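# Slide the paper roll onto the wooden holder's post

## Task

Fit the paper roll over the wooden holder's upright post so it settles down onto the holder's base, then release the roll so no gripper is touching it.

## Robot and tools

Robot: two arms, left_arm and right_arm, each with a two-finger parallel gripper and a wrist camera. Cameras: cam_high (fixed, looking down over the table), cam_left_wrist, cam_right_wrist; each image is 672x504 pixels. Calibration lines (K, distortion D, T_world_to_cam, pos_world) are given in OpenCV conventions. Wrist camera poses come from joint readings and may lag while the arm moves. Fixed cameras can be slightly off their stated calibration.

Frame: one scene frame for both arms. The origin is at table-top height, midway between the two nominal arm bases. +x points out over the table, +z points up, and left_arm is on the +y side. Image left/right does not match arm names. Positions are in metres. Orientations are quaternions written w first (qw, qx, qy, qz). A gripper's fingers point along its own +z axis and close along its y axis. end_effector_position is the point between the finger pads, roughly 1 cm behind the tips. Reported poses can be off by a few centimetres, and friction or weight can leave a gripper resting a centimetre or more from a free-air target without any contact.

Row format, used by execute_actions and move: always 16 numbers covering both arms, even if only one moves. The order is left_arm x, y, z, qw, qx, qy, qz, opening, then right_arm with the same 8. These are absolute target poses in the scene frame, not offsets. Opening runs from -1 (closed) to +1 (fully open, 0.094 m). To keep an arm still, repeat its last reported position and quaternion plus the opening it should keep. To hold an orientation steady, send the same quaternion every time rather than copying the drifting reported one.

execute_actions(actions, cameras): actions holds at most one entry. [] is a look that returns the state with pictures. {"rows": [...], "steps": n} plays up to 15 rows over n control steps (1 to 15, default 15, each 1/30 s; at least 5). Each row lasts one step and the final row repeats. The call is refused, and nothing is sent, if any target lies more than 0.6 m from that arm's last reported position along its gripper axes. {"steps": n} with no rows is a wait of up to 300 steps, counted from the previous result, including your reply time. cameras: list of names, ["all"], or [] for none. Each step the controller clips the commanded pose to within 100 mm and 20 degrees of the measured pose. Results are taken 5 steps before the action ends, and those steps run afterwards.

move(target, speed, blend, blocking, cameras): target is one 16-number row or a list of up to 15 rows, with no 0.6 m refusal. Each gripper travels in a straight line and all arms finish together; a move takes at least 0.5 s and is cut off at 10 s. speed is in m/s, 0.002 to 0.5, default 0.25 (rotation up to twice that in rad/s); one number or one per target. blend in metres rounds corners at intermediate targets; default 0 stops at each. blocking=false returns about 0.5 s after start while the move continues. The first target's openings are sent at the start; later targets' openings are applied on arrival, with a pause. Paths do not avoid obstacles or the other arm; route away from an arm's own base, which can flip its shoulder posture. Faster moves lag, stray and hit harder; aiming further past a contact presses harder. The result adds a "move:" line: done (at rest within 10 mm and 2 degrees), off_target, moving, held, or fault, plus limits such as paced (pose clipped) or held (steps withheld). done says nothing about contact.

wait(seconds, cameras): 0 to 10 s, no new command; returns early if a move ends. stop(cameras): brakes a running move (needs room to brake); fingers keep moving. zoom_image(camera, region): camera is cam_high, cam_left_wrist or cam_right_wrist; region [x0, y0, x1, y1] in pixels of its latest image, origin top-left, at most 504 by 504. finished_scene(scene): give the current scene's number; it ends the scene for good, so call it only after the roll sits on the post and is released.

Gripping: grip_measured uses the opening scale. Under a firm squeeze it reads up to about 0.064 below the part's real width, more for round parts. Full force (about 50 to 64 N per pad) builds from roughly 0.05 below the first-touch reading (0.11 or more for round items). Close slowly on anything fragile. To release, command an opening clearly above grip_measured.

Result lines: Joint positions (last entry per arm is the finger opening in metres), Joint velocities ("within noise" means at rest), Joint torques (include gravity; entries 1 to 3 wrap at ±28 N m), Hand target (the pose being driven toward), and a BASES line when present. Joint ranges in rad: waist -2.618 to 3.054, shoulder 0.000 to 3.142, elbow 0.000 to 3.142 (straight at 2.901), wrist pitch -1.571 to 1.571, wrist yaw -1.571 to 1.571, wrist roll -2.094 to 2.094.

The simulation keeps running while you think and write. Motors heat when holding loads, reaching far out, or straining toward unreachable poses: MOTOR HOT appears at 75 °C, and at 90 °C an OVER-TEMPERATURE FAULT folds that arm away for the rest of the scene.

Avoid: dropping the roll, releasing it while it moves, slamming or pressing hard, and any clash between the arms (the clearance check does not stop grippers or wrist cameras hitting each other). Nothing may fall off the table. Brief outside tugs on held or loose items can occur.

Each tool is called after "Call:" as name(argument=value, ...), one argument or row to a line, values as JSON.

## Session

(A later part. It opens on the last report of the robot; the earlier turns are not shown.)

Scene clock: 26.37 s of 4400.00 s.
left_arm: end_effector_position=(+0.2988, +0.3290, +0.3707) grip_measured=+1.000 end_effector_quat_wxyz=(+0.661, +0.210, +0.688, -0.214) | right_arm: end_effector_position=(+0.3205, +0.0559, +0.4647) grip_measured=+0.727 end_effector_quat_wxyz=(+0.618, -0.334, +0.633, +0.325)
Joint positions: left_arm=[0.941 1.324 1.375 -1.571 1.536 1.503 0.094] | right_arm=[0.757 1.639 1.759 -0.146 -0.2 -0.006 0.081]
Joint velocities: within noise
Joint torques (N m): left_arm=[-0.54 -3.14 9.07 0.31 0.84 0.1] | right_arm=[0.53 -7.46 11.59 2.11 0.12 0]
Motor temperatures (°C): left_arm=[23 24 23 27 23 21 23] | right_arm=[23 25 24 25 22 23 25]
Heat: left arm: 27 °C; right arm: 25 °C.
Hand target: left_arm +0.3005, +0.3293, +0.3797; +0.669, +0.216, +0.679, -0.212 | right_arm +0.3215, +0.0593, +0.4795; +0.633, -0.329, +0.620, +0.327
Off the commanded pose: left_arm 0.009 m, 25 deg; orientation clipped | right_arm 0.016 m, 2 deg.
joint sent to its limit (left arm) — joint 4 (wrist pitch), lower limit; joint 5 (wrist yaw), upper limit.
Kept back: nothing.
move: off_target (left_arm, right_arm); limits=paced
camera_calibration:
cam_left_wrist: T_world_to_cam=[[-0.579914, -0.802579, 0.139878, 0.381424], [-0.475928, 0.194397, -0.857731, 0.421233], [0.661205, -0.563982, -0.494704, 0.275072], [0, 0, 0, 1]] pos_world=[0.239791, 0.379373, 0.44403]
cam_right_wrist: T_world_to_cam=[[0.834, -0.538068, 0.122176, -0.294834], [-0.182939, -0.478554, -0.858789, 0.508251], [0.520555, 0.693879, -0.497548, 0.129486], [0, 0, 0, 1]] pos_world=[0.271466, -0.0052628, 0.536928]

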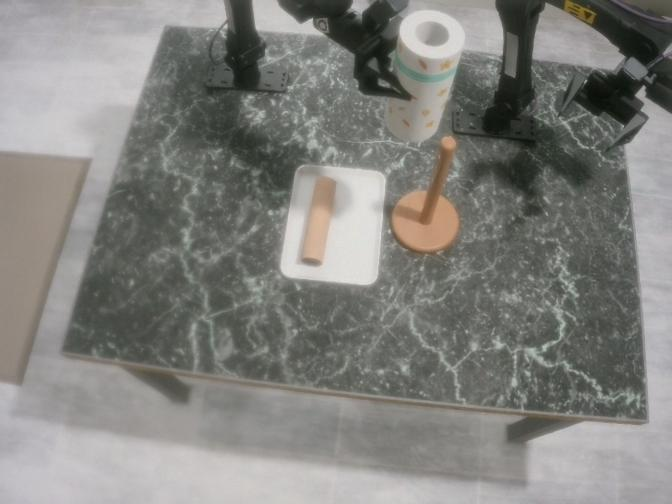

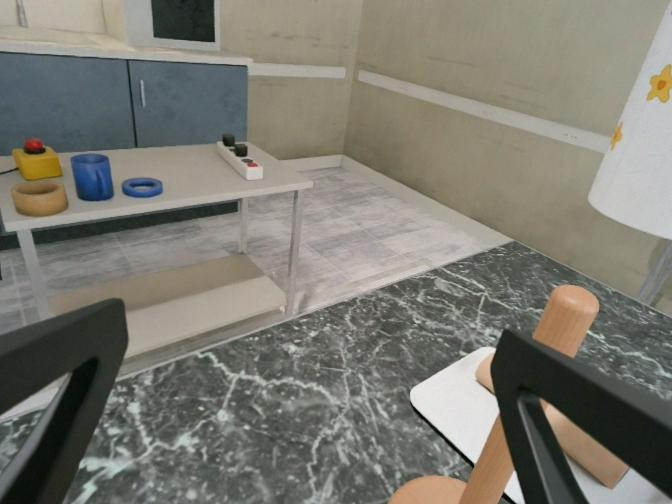

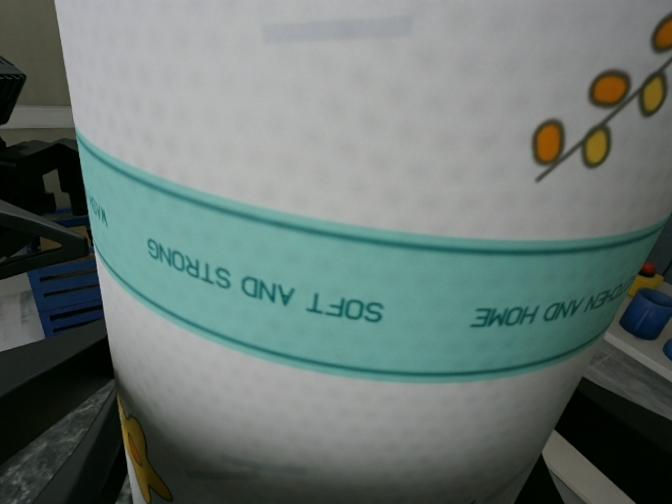

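Call:
move(
  target=[0.30,0.33,0.38,0.6124,0.3536,0.6124,-0.3536,1,0.315,0.122,0.48,0.6397,-0.3198,0.6144,0.3330,0.55],
  speed=0.15,
)

Call:
zoom_image(
  camera="cam_left_wrist",
  region=[372, 100, 672, 504],
)

Call:
zoom_image(
  camera="cam_high",
  region=[380, 0, 500, 160],
)

Scene clock: 28.90 s of 4400.00 s.
left_arm: end_effector_position=(+0.2988, +0.3290, +0.3707) grip_measured=+1.000 end_effector_quat_wxyz=(+0.661, +0.212, +0.687, -0.212) | right_arm: end_effector_position=(+0.3127, +0.1180, +0.4645) grip_measured=+0.727 end_effector_quat_wxyz=(+0.625, -0.331, +0.627, +0.327)
Joint positions: left_arm=[0.941 1.324 1.375 -1.571 1.536 1.509 0.094] | right_arm=[0.887 1.797 1.921 -0.129 -0.069 -0.004 0.081]
Joint velocities: within noise
Joint torques (N m): left_arm=[-0.59 -3.22 9.05 0.31 0.82 0.07] | right_arm=[0.4 -8.96 11.51 2.2 0.12 0.11]
Motor temperatures (°C): left_arm=[23 24 23 27 23 21 23] | right_arm=[23 25 24 26 22 23 25]
Heat: left arm: 27 °C; right arm: 26 °C.
Hand target: left_arm +0.3005, +0.3293, +0.3797; +0.669, +0.217, +0.679, -0.212 | right_arm +0.3143, +0.1210, +0.4795; +0.640, -0.320, +0.614, +0.333
Off the commanded pose: left_arm 0.009 m, 25 deg; orientation clipped | right_arm 0.016 m, 3 deg.
joint sent to its limit (left arm) — joint 4 (wrist pitch), lower limit; joint 5 (wrist yaw), upper limit.
Kept back: nothing.
move: off_target (left_arm, right_arm); limits=paced
camera_calibration:
cam_left_wrist: T_world_to_cam=[[-0.580483, -0.803072, 0.134592, 0.383716], [-0.47327, 0.198241, -0.858321, 0.419393], [0.662612, -0.561939, -0.495146, 0.274143], [0, 0, 0, 1]] pos_world=[0.239576, 0.379063, 0.44407]
cam_right_wrist: T_world_to_cam=[[0.832087, -0.540259, 0.125504, -0.255549], [-0.171303, -0.465542, -0.868289, 0.535551], [0.527529, 0.700993, -0.479919, 0.0791435], [0, 0, 0, 1]] pos_world=[0.26263, 0.0557796, 0.535068]

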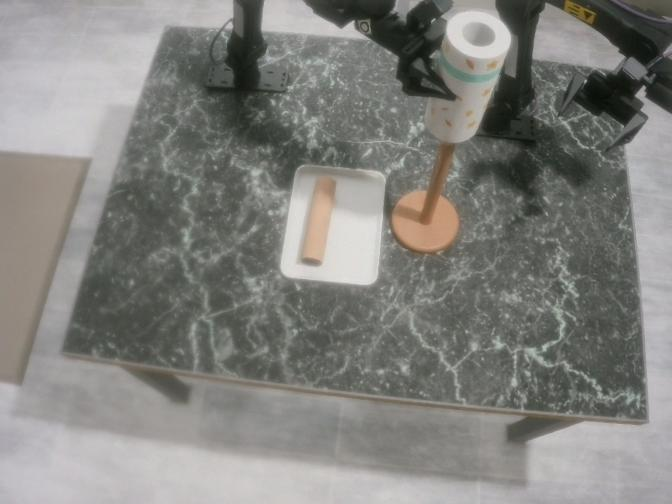

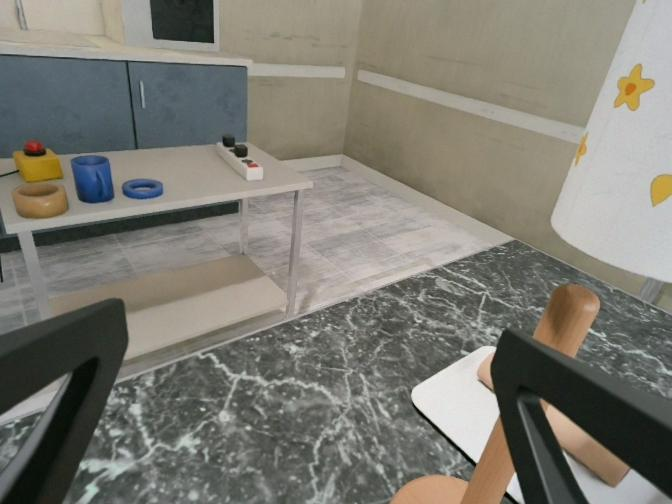

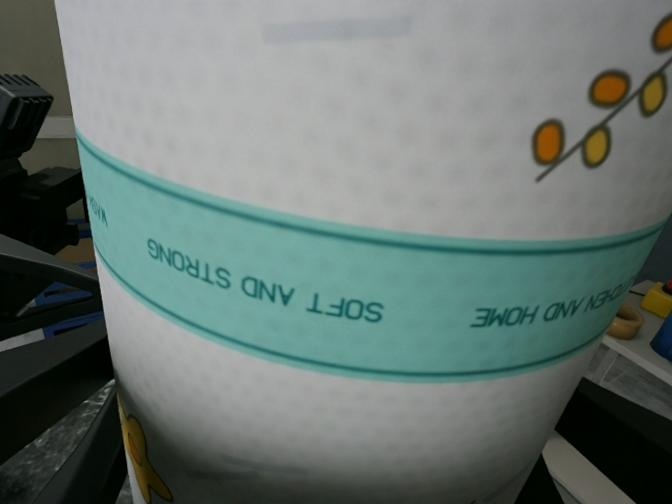

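Scaled by 1.248 from the camera's 672x504 image, which has a finer 960x720 frame.

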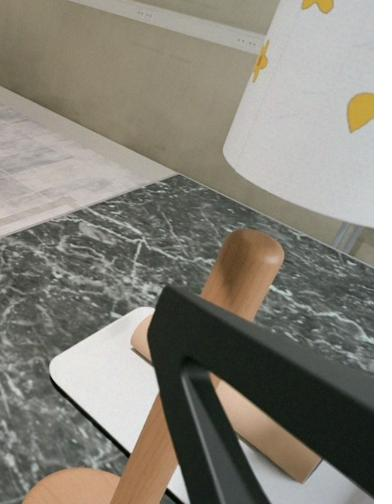

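Scaled by 3.150 from the camera's 672x504 image, which has a finer 960x720 frame.

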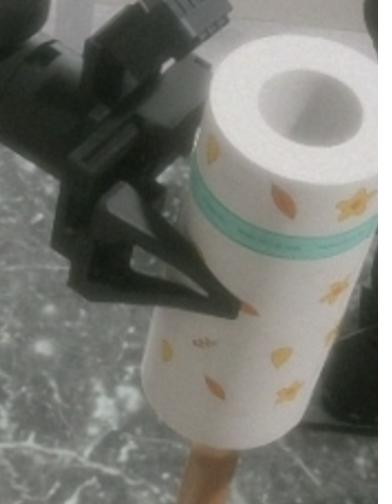

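Call:
move(
  target=[0.30,0.33,0.38,0.6124,0.3536,0.6124,-0.3536,1,0.3325,0.121,0.462,0.6450,-0.3140,0.6100,0.3340,0.55],
  speed=0.1,
)

Call:
zoom_image(
  camera="cam_left_wrist",
  region=[372, 100, 672, 504],
)

Call:
zoom_image(
  camera="cam_high",
  region=[380, 0, 500, 160],
)

Scene clock: 32.17 s of 4400.00 s.
left_arm: end_effector_position=(+0.2988, +0.3290, +0.3707) grip_measured=+1.000 end_effector_quat_wxyz=(+0.662, +0.212, +0.687, -0.212) | right_arm: end_effector_position=(+0.3240, +0.1141, +0.4768) grip_measured=+0.727 end_effector_quat_wxyz=(+0.651, -0.313, +0.606, +0.333)
Joint positions: left_arm=[0.941 1.324 1.375 -1.571 1.536 1.509 0.094] | right_arm=[0.867 1.806 1.906 -0.031 -0.069 0 0.081]
Joint velocities: within noise
Joint torques (N m): left_arm=[-0.53 -3.29 9.05 0.29 0.83 0.07] | right_arm=[-0.57 -8.65 6.06 2.19 -0.13 0.09]
Motor temperatures (°C): left_arm=[23 24 23 27 23 21 23] | right_arm=[23 25 24 27 22 23 25]
Heat: left arm: 27 °C; right arm: 27 °C.
Hand target: left_arm +0.3005, +0.3293, +0.3797; +0.669, +0.217, +0.679, -0.212 | right_arm +0.3322, +0.1203, +0.4618; +0.645, -0.314, +0.611, +0.334
Off the commanded pose: left_arm 0.009 m, 25 deg; orientation clipped | right_arm 0.018 m, 1 deg.
joint sent to its limit (left arm) — joint 4 (wrist pitch), lower limit; joint 5 (wrist yaw), upper limit.
Kept back: nothing.
move: off_target (left_arm, right_arm); limits=paced
camera_calibration:
cam_left_wrist: T_world_to_cam=[[-0.580563, -0.80314, 0.133837, 0.384043], [-0.472891, 0.198791, -0.858404, 0.419129], [0.662813, -0.561647, -0.495208, 0.27401], [0, 0, 0, 1]] pos_world=[0.239546, 0.379018, 0.444075]
cam_right_wrist: T_world_to_cam=[[0.815708, -0.564128, 0.127986, -0.261726], [-0.141521, -0.409143, -0.901429, 0.546075], [0.560886, 0.71719, -0.413577, 0.0375219], [0, 0, 0, 1]] pos_world=[0.269728, 0.0488652, 0.541263]

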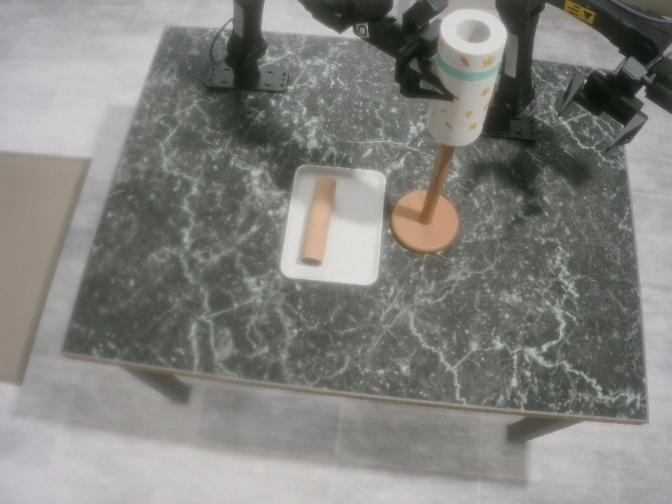

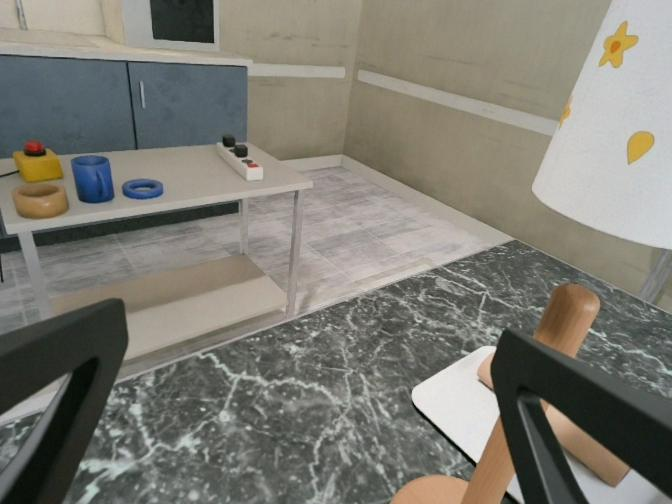

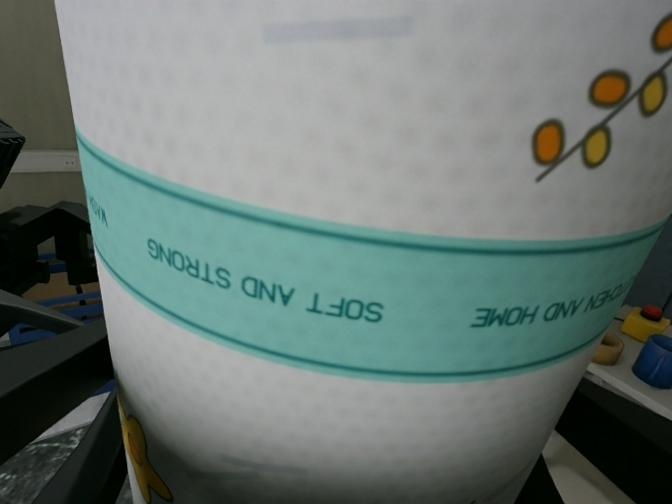

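Scaled by 1.248 from the camera's 672x504 image, which has a finer 960x720 frame.

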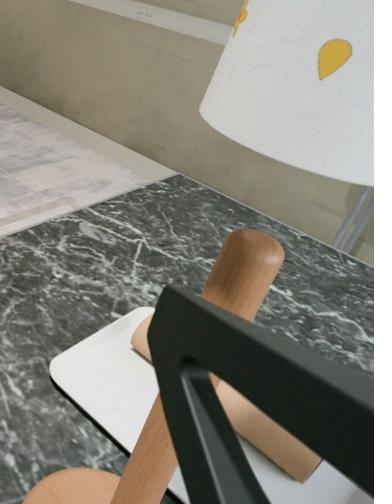

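Scaled by 3.150 from the camera's 672x504 image, which has a finer 960x720 frame.

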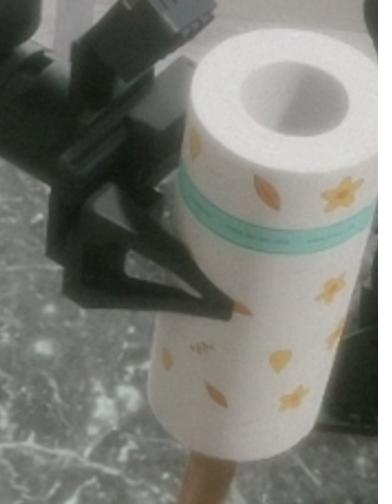

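Call:
move(
  target=[0.30,0.33,0.38,0.6124,0.3536,0.6124,-0.3536,1,0.336,0.123,0.44,0.6217,-0.3293,0.6327,0.3236,0.55],
  speed=0.1,
)

Call:
zoom_image(
  camera="cam_left_wrist",
  region=[372, 100, 672, 504],
)

Call:
zoom_image(
  camera="cam_high",
  region=[380, 0, 500, 160],
)

Scene clock: 35.00 s of 4400.00 s.
left_arm: end_effector_position=(+0.2988, +0.3290, +0.3707) grip_measured=+1.000 end_effector_quat_wxyz=(+0.662, +0.212, +0.687, -0.212) | right_arm: end_effector_position=(+0.3263, +0.1173, +0.4617) grip_measured=+0.727 end_effector_quat_wxyz=(+0.634, -0.323, +0.621, +0.329)
Joint positions: left_arm=[0.941 1.324 1.375 -1.571 1.536 1.509 0.094] | right_arm=[0.864 1.816 1.906 -0.068 -0.081 0 0.081]
Joint velocities: within noise
Joint torques (N m): left_arm=[-0.53 -3.22 9.07 0.31 0.82 0.07] | right_arm=[-0.8 -8.87 6.02 1.96 -0.17 0.01]
Motor temperatures (°C): left_arm=[23 24 23 26 23 21 23] | right_arm=[23 25 24 27 22 23 25]
Heat: left arm: 26 °C; right arm: 27 °C.
Hand target: left_arm +0.3005, +0.3293, +0.3797; +0.669, +0.217, +0.679, -0.212 | right_arm +0.3355, +0.1225, +0.4400; +0.622, -0.329, +0.633, +0.324
Off the commanded pose: left_arm 0.009 m, 25 deg; orientation clipped | right_arm 0.024 m, 2 deg.
joint sent to its limit (left arm) — joint 4 (wrist pitch), lower limit; joint 5 (wrist yaw), upper limit.
Kept back: nothing.
move: off_target (left_arm, right_arm); limits=paced
camera_calibration:
cam_left_wrist: T_world_to_cam=[[-0.580563, -0.80314, 0.133837, 0.384043], [-0.472891, 0.198791, -0.858404, 0.419129], [0.662813, -0.561647, -0.495208, 0.27401], [0, 0, 0, 1]] pos_world=[0.239546, 0.379018, 0.444075]
cam_right_wrist: T_world_to_cam=[[0.824412, -0.552232, 0.12403, -0.262337], [-0.164745, -0.443782, -0.880861, 0.536297], [0.541482, 0.705759, -0.456837, 0.0553881], [0, 0, 0, 1]] pos_world=[0.274634, 0.0540378, 0.530244]

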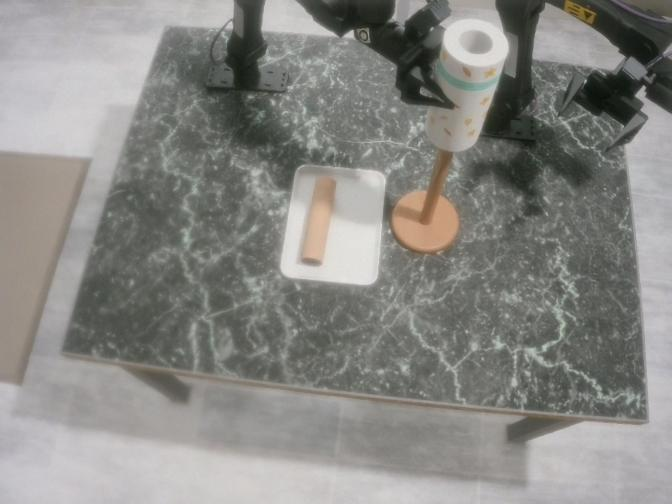

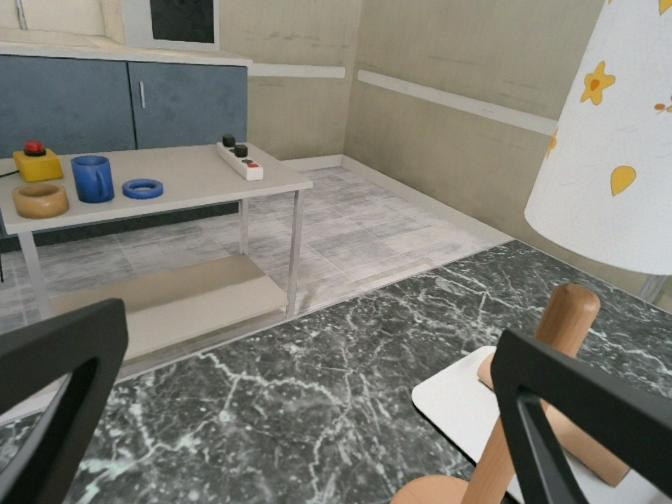

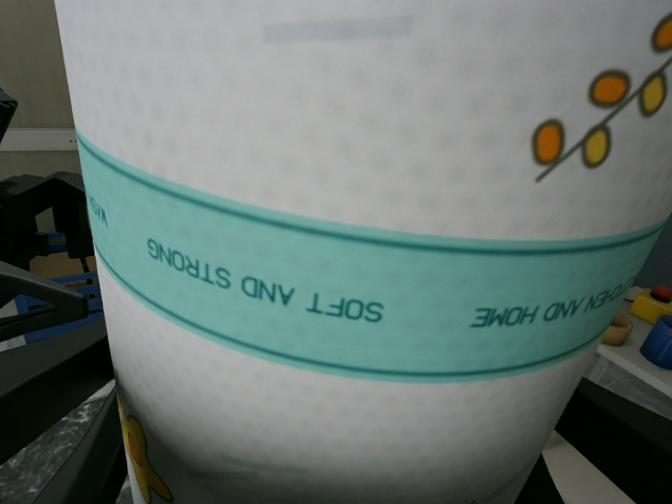

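Scaled by 1.248 from the camera's 672x504 image, which has a finer 960x720 frame.

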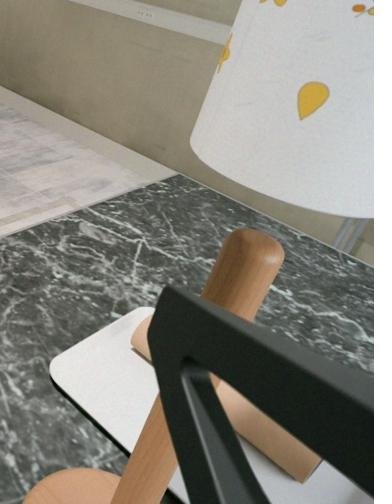

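Scaled by 3.150 from the camera's 672x504 image, which has a finer 960x720 frame.

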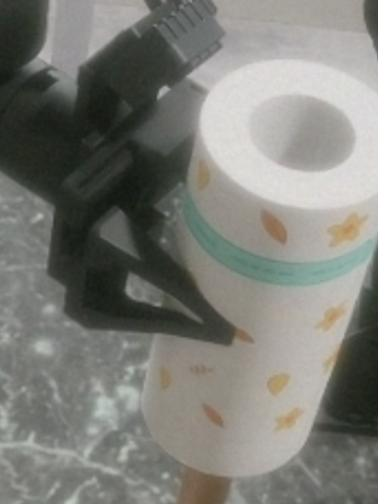

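Call:
move(
  target=[0.30,0.33,0.38,0.6124,0.3536,0.6124,-0.3536,1,0.337,0.122,0.36,0.6217,-0.3293,0.6327,0.3236,0.55],
  speed=0.08,
)

Call:
zoom_image(
  camera="cam_high",
  region=[380, 0, 500, 160],
)

Scene clock: 38.50 s of 4400.00 s.
left_arm: end_effector_position=(+0.2988, +0.3290, +0.3707) grip_measured=+1.000 end_effector_quat_wxyz=(+0.662, +0.212, +0.687, -0.212) | right_arm: end_effector_position=(+0.3360, +0.1264, +0.3547) grip_measured=+0.727 end_effector_quat_wxyz=(+0.614, -0.331, +0.641, +0.320)
Joint positions: left_arm=[0.941 1.324 1.375 -1.571 1.536 1.509 0.094] | right_arm=[0.86 1.816 1.538 0.236 -0.085 0 0.081]
Joint velocities: within noise
Joint torques (N m): left_arm=[-0.54 -3.23 9.14 0.32 0.82 0.06] | right_arm=[-0.76 -12.53 6.52 2.26 -0.16 0.02]
Motor temperatures (°C): left_arm=[23 24 23 26 23 21 23] | right_arm=[23 25 24 28 22 23 25]
Heat: left arm: 26 °C; right arm: 28 °C.
Hand target: left_arm +0.3005, +0.3293, +0.3797; +0.669, +0.217, +0.679, -0.212 | right_arm +0.3370, +0.1220, +0.3600; +0.622, -0.329, +0.633, +0.323
Off the commanded pose: left_arm 0.009 m, 25 deg; orientation clipped | right_arm 0.007 m, 1 deg.
joint sent to its limit (left arm) — joint 4 (wrist pitch), lower limit; joint 5 (wrist yaw), upper limit.
Kept back: nothing.
move: off_target (left_arm); limits=paced
camera_calibration:
cam_left_wrist: T_world_to_cam=[[-0.580563, -0.80314, 0.133837, 0.384043], [-0.472891, 0.198791, -0.858404, 0.419129], [0.662813, -0.561647, -0.495208, 0.27401], [0, 0, 0, 1]] pos_world=[0.239546, 0.379018, 0.444075]
cam_right_wrist: T_world_to_cam=[[0.829132, -0.546652, 0.117095, -0.25185], [-0.200313, -0.48604, -0.85067, 0.454252], [0.521934, 0.681862, -0.512493, 0.0240858], [0, 0, 0, 1]] pos_world=[0.287238, 0.0666874, 0.428253]

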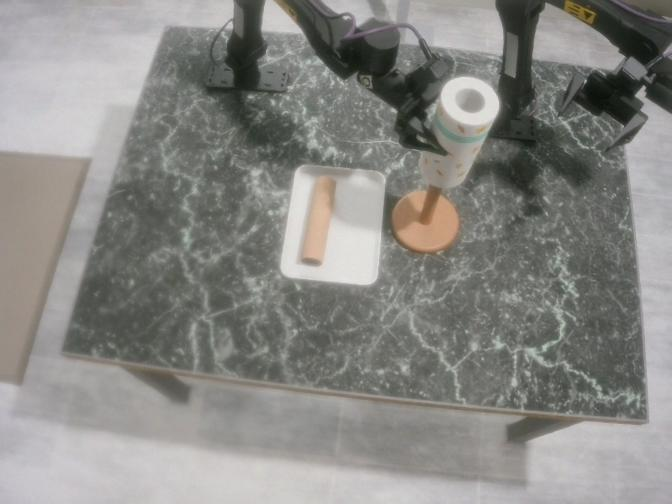

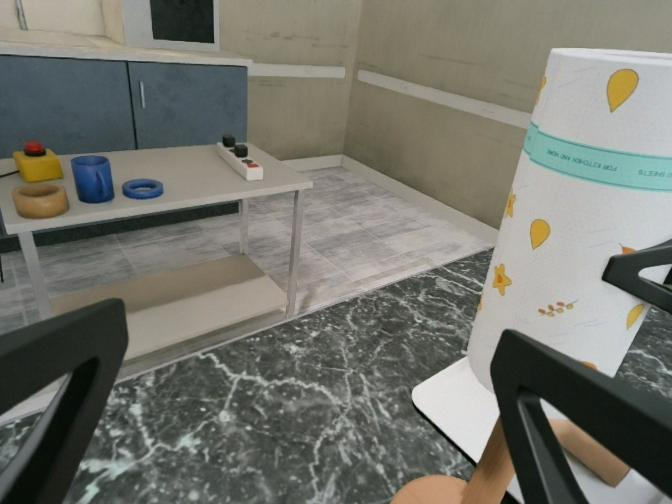

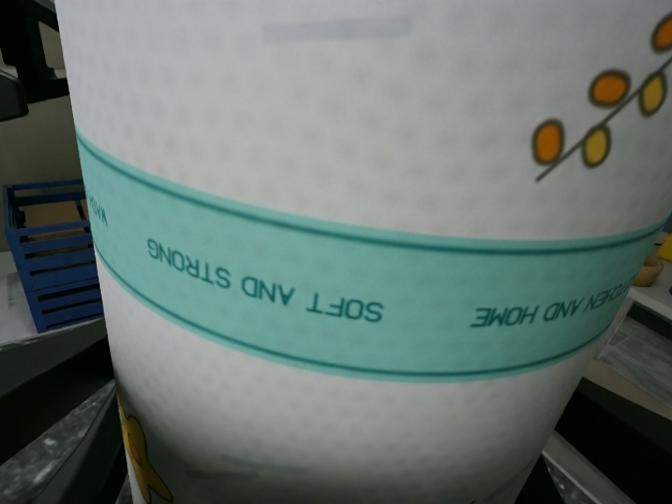

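Scaled by 3.150 from the camera's 672x504 image, which has a finer 960x720 frame.

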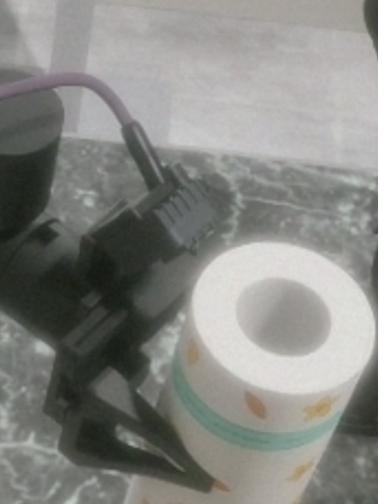

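Call:
move(
  target=[0.30,0.33,0.38,0.6124,0.3536,0.6124,-0.3536,1,0.330,0.117,0.23,0.632,-0.3291,0.6194,0.3265,0.55],
  speed=0.1,
)

Call:
zoom_image(
  camera="cam_high",
  region=[380, 80, 500, 260],
)

Scene clock: 41.50 s of 4400.00 s.
left_arm: end_effector_position=(+0.2988, +0.3290, +0.3707) grip_measured=+1.000 end_effector_quat_wxyz=(+0.662, +0.212, +0.687, -0.212) | right_arm: end_effector_position=(+0.3281, +0.1176, +0.2416) grip_measured=+0.727 end_effector_quat_wxyz=(+0.635, -0.325, +0.620, +0.328)
Joint positions: left_arm=[0.941 1.324 1.375 -1.571 1.536 1.509 0.094] | right_arm=[0.86 1.913 1.127 0.807 -0.087 -0.005 0.081]
Joint velocities: within noise
Joint torques (N m): left_arm=[-0.55 -3.18 9.05 0.29 0.81 0.08] | right_arm=[-0.53 -9.81 5.83 2.22 -0.18 -0.04]
Motor temperatures (°C): left_arm=[23 24 23 26 23 21 23] | right_arm=[23 25 24 28 22 23 26]
Heat: left arm: 26 °C; right arm: 28 °C.
Hand target: left_arm +0.3005, +0.3293, +0.3797; +0.669, +0.217, +0.679, -0.212 | right_arm +0.3299, +0.1168, +0.2302; +0.632, -0.329, +0.620, +0.327
Off the commanded pose: left_arm 0.009 m, 25 deg; orientation clipped | right_arm 0.012 m, 1 deg.
joint sent to its limit (left arm) — joint 4 (wrist pitch), lower limit; joint 5 (wrist yaw), upper limit.
Kept back: nothing.
move: off_target (left_arm, right_arm); limits=paced
camera_calibration:
cam_left_wrist: T_world_to_cam=[[-0.580563, -0.80314, 0.133837, 0.384043], [-0.472891, 0.198791, -0.858404, 0.419129], [0.662813, -0.561647, -0.495208, 0.27401], [0, 0, 0, 1]] pos_world=[0.239546, 0.379018, 0.444075]
cam_right_wrist: T_world_to_cam=[[0.824911, -0.55034, 0.129027, -0.23793], [-0.160503, -0.446909, -0.880063, 0.34166], [0.541997, 0.705264, -0.456991, -0.0464883], [0, 0, 0, 1]] pos_world=[0.276305, 0.0545348, 0.310137]

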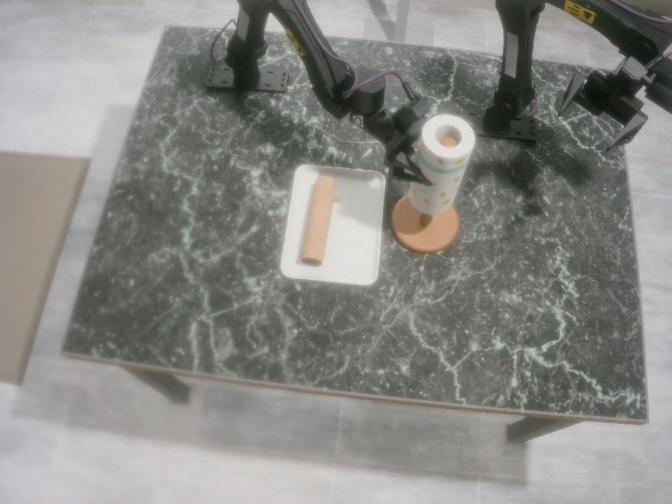

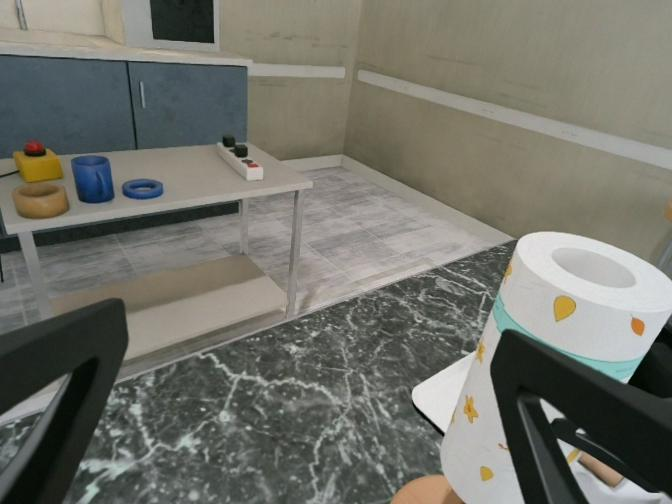

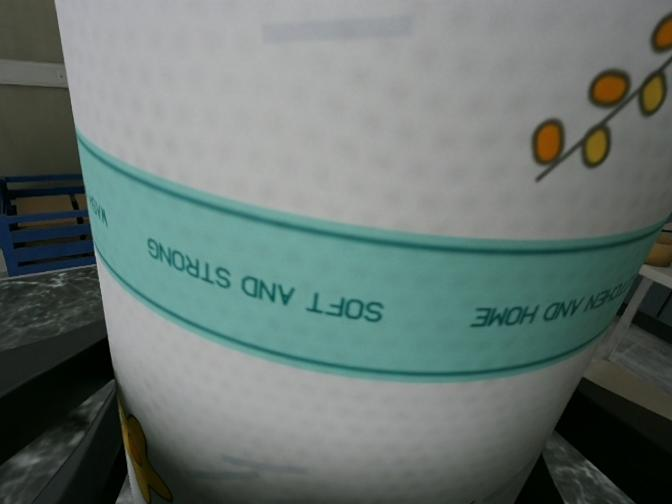

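Scaled by 2.800 from the camera's 672x504 image, which has a finer 960x720 frame.

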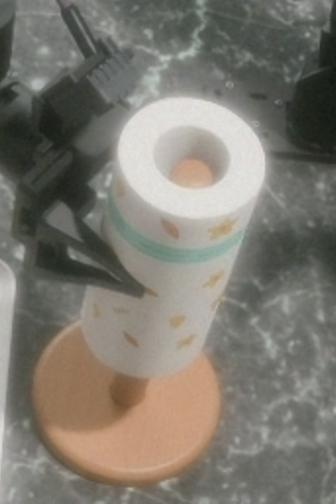

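Post visible in the hole. Lower to contact.

Call:
move(
  target=[0.30,0.33,0.38,0.6124,0.3536,0.6124,-0.3536,1,0.331,0.118,0.145,0.632,-0.3291,0.6194,0.3265,0.55],
  speed=0.08,
)

Call:
zoom_image(
  camera="cam_high",
  region=[370, 120, 490, 270],
)

Scene clock: 44.80 s of 4400.00 s.
left_arm: end_effector_position=(+0.2988, +0.3290, +0.3707) grip_measured=+1.000 end_effector_quat_wxyz=(+0.662, +0.212, +0.687, -0.212) | right_arm: end_effector_position=(+0.3306, +0.1207, +0.1580) grip_measured=+0.727 end_effector_quat_wxyz=(+0.636, -0.325, +0.619, +0.328)
Joint positions: left_arm=[0.941 1.324 1.375 -1.571 1.536 1.51 0.094] | right_arm=[0.86 2.137 1.047 1.113 -0.087 -0.005 0.081]
Joint velocities: within noise
Joint torques (N m): left_arm=[-0.46 -3.23 9.07 0.32 0.82 0.08] | right_arm=[-0.58 -10.3 4.72 2.18 -0.16 -0.03]
Motor temperatures (°C): left_arm=[23 24 23 26 23 21 23] | right_arm=[23 25 24 28 22 23 26]
Heat: left arm: 26 °C; right arm: 28 °C.
Hand target: left_arm +0.3005, +0.3293, +0.3797; +0.669, +0.217, +0.679, -0.212 | right_arm +0.3310, +0.1179, +0.1451; +0.632, -0.329, +0.620, +0.327
Off the commanded pose: left_arm 0.009 m, 25 deg; orientation clipped | right_arm 0.013 m, 1 deg.
joint sent to its limit (left arm) — joint 4 (wrist pitch), lower limit; joint 5 (wrist yaw), upper limit.
Kept back: nothing.
move: off_target (left_arm, right_arm); limits=paced
camera_calibration:
cam_left_wrist: T_world_to_cam=[[-0.580603, -0.803174, 0.133459, 0.384206], [-0.472701, 0.199065, -0.858445, 0.418997], [0.662914, -0.561501, -0.495239, 0.273944], [0, 0, 0, 1]] pos_world=[0.23953, 0.378996, 0.444078]
cam_right_wrist: T_world_to_cam=[[0.824898, -0.550289, 0.129324, -0.227542], [-0.158816, -0.445173, -0.881248, 0.269208], [0.542513, 0.706401, -0.454617, -0.0888778], [0, 0, 0, 1]] pos_world=[0.278671, 0.0574139, 0.22626]

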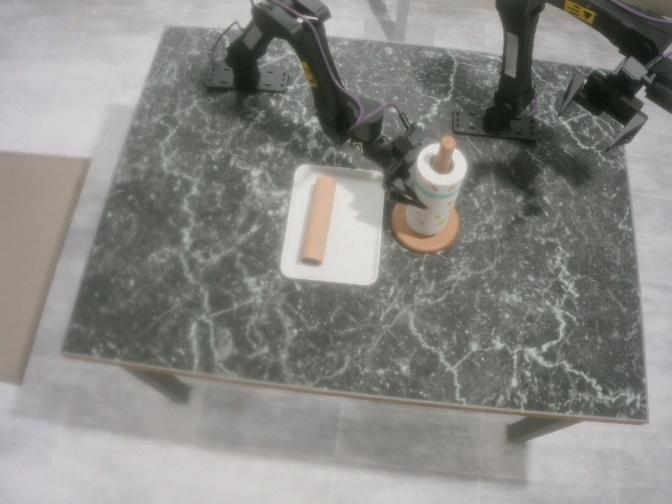

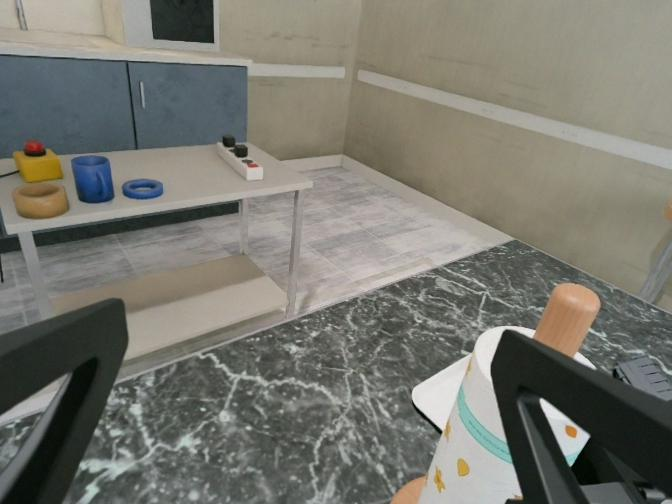

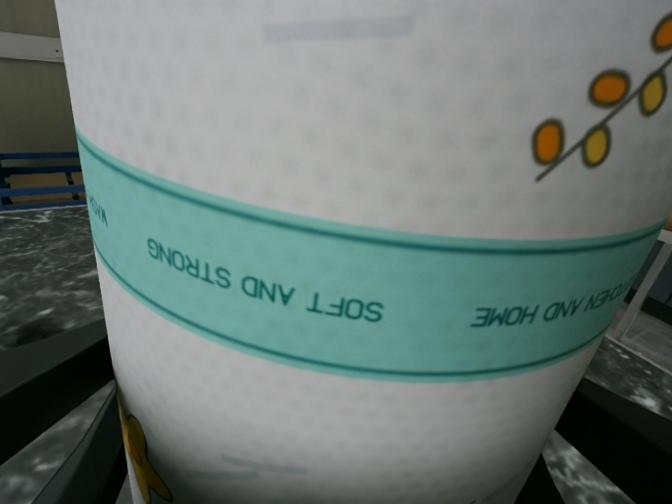

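Scaled by 3.360 from the camera's 672x504 image, which has a finer 960x720 frame.

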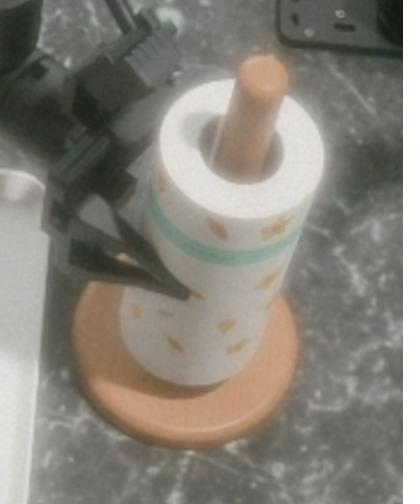

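Call:
move(
  target=[0.30,0.33,0.38,0.6124,0.3536,0.6124,-0.3536,1,0.331,0.118,0.122,0.632,-0.3291,0.6194,0.3265,0.55],
  speed=0.05,
  cameras=["cam_high"],
)

Call:
zoom_image(
  camera="cam_high",
  region=[370, 120, 490, 270],
)

Call:
move(
  target=[0.30,0.33,0.38,0.6124,0.3536,0.6124,-0.3536,1,0.331,0.118,0.110,0.632,-0.3291,0.6194,0.3265,0.55],
  speed=0.05,
  cameras=["cam_high"],
)

Call:
zoom_image(
  camera="cam_high",
  region=[370, 120, 490, 270],
)

Scene clock: 49.63 s of 4400.00 s.
left_arm: end_effector_position=(+0.2988, +0.3290, +0.3707) grip_measured=+1.000 end_effector_quat_wxyz=(+0.662, +0.212, +0.687, -0.212) | right_arm: end_effector_position=(+0.3315, +0.1219, +0.1383) grip_measured=+0.727 end_effector_quat_wxyz=(+0.638, -0.324, +0.616, +0.329)
Joint positions: left_arm=[0.941 1.324 1.375 -1.571 1.536 1.51 0.094] | right_arm=[0.86 2.207 1.047 1.191 -0.088 -0.005 0.081]
Joint velocities: within noise
Joint torques (N m): left_arm=[-0.57 -3.25 9.13 0.3 0.81 0.07] | right_arm=[-0.61 -10.4 4.03 2.21 -0.13 -0.02]
Motor temperatures (°C): left_arm=[23 24 23 26 23 21 23] | right_arm=[23 26 24 29 22 23 26]
Heat: left arm: 26 °C; right arm: 29 °C.
Hand target: left_arm +0.3005, +0.3293, +0.3797; +0.669, +0.217, +0.679, -0.212 | right_arm +0.3309, +0.1179, +0.1222; +0.632, -0.329, +0.620, +0.327
Off the commanded pose: left_arm 0.009 m, 25 deg; orientation clipped | right_arm 0.017 m, 1 deg.
joint sent to its limit (left arm) — joint 4 (wrist pitch), lower limit; joint 5 (wrist yaw), upper limit.
Kept back: nothing.
move: off_target (left_arm, right_arm); limits=paced
Images, in order (width x height): cam_high 672x504.

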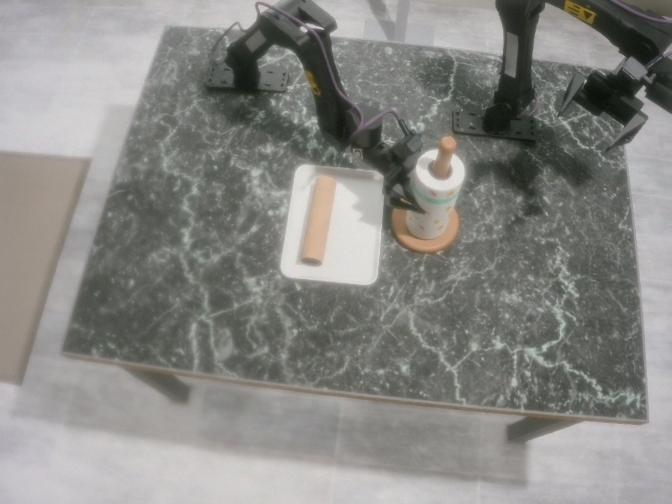

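Scaled by 3.360 from the camera's 672x504 image, which has a finer 960x720 frame.

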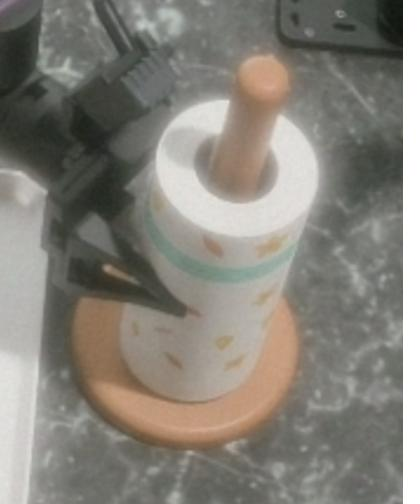

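Scene clock: 54.20 s of 4400.00 s.
left_arm: end_effector_position=(+0.2988, +0.3290, +0.3707) grip_measured=+1.000 end_effector_quat_wxyz=(+0.662, +0.212, +0.687, -0.212) | right_arm: end_effector_position=(+0.3314, +0.1219, +0.1338) grip_measured=+0.727 end_effector_quat_wxyz=(+0.646, -0.321, +0.608, +0.333)
Joint positions: left_arm=[0.941 1.324 1.375 -1.571 1.536 1.51 0.094] | right_arm=[0.86 2.24 1.047 1.248 -0.088 -0.005 0.081]
Joint velocities: within noise
Joint torques (N m): left_arm=[-0.54 -3.25 9.14 0.28 0.82 0.05] | right_arm=[-0.61 -10 3.79 2.02 -0.14 -0.03]
Motor temperatures (°C): left_arm=[23 24 23 25 23 21 23] | right_arm=[23 26 24 30 22 23 26]
Heat: left arm: 25 °C; right arm: 30 °C.
Hand target: left_arm +0.3005, +0.3293, +0.3797; +0.669, +0.217, +0.679, -0.212 | right_arm +0.3307, +0.1177, +0.1104; +0.633, -0.329, +0.620, +0.327
Off the commanded pose: left_arm 0.009 m, 25 deg; orientation clipped | right_arm 0.024 m, 2 deg.
joint sent to its limit (left arm) — joint 4 (wrist pitch), lower limit; joint 5 (wrist yaw), upper limit.
Kept back: nothing.
move: off_target (left_arm, right_arm); limits=paced
Images, in order (width x height): cam_high 672x504.

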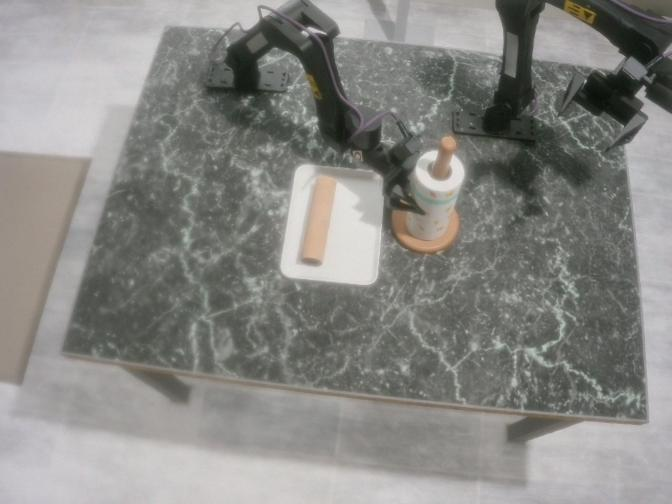

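Scaled by 3.360 from the camera's 672x504 image, which has a finer 960x720 frame.

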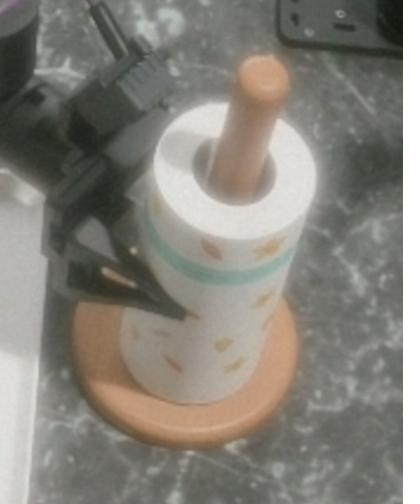

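Call:
move(
  target=[0.30,0.33,0.38,0.6124,0.3536,0.6124,-0.3536,1,0.331,0.118,0.112,0.6106,-0.3349,0.6434,0.3178,0.55],
  speed=0.05,
  cameras=["cam_high"],
)

Call:
zoom_image(
  camera="cam_high",
  region=[370, 120, 490, 270],
)

Scene clock: 59.00 s of 4400.00 s.
left_arm: end_effector_position=(+0.2988, +0.3290, +0.3707) grip_measured=+1.000 end_effector_quat_wxyz=(+0.662, +0.212, +0.687, -0.212) | right_arm: end_effector_position=(+0.3315, +0.1220, +0.1309) grip_measured=+0.727 end_effector_quat_wxyz=(+0.642, -0.322, +0.612, +0.331)
Joint positions: left_arm=[0.941 1.324 1.375 -1.571 1.536 1.51 0.094] | right_arm=[0.86 2.24 1.047 1.236 -0.088 -0.005 0.081]
Joint velocities: within noise
Joint torques (N m): left_arm=[-0.53 -3.26 9.05 0.3 0.82 0.07] | right_arm=[-0.38 -15.2 3.66 0.84 -0.04 0.03]
Motor temperatures (°C): left_arm=[23 24 23 25 23 21 23] | right_arm=[23 26 24 29 22 23 26]
Heat: left arm: 25 °C; right arm: 29 °C.
Hand target: left_arm +0.3005, +0.3293, +0.3797; +0.669, +0.217, +0.679, -0.212 | right_arm +0.3304, +0.1172, +0.1121; +0.612, -0.334, +0.642, +0.319
Off the commanded pose: left_arm 0.009 m, 25 deg; orientation clipped | right_arm 0.019 m, 6 deg.
joint sent to its limit (left arm) — joint 4 (wrist pitch), lower limit; joint 5 (wrist yaw), upper limit.
Kept back: nothing.
move: off_target (left_arm, right_arm); limits=paced
Images, in order (width x height): cam_high 672x504.

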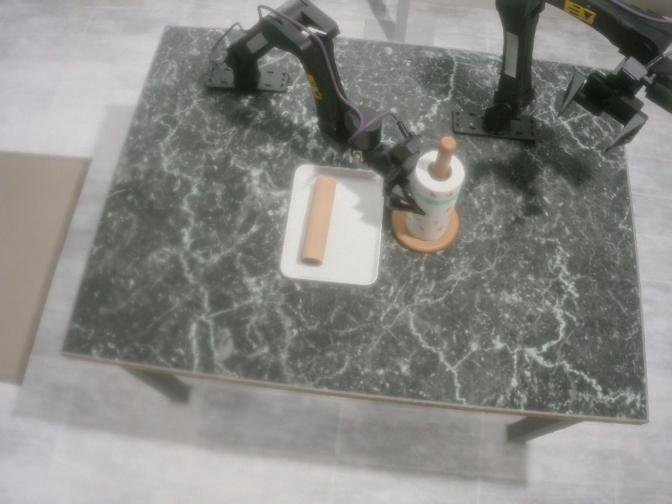

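Scaled by 3.360 from the camera's 672x504 image, which has a finer 960x720 frame.

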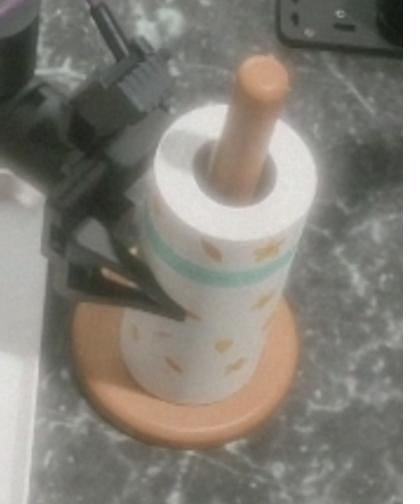

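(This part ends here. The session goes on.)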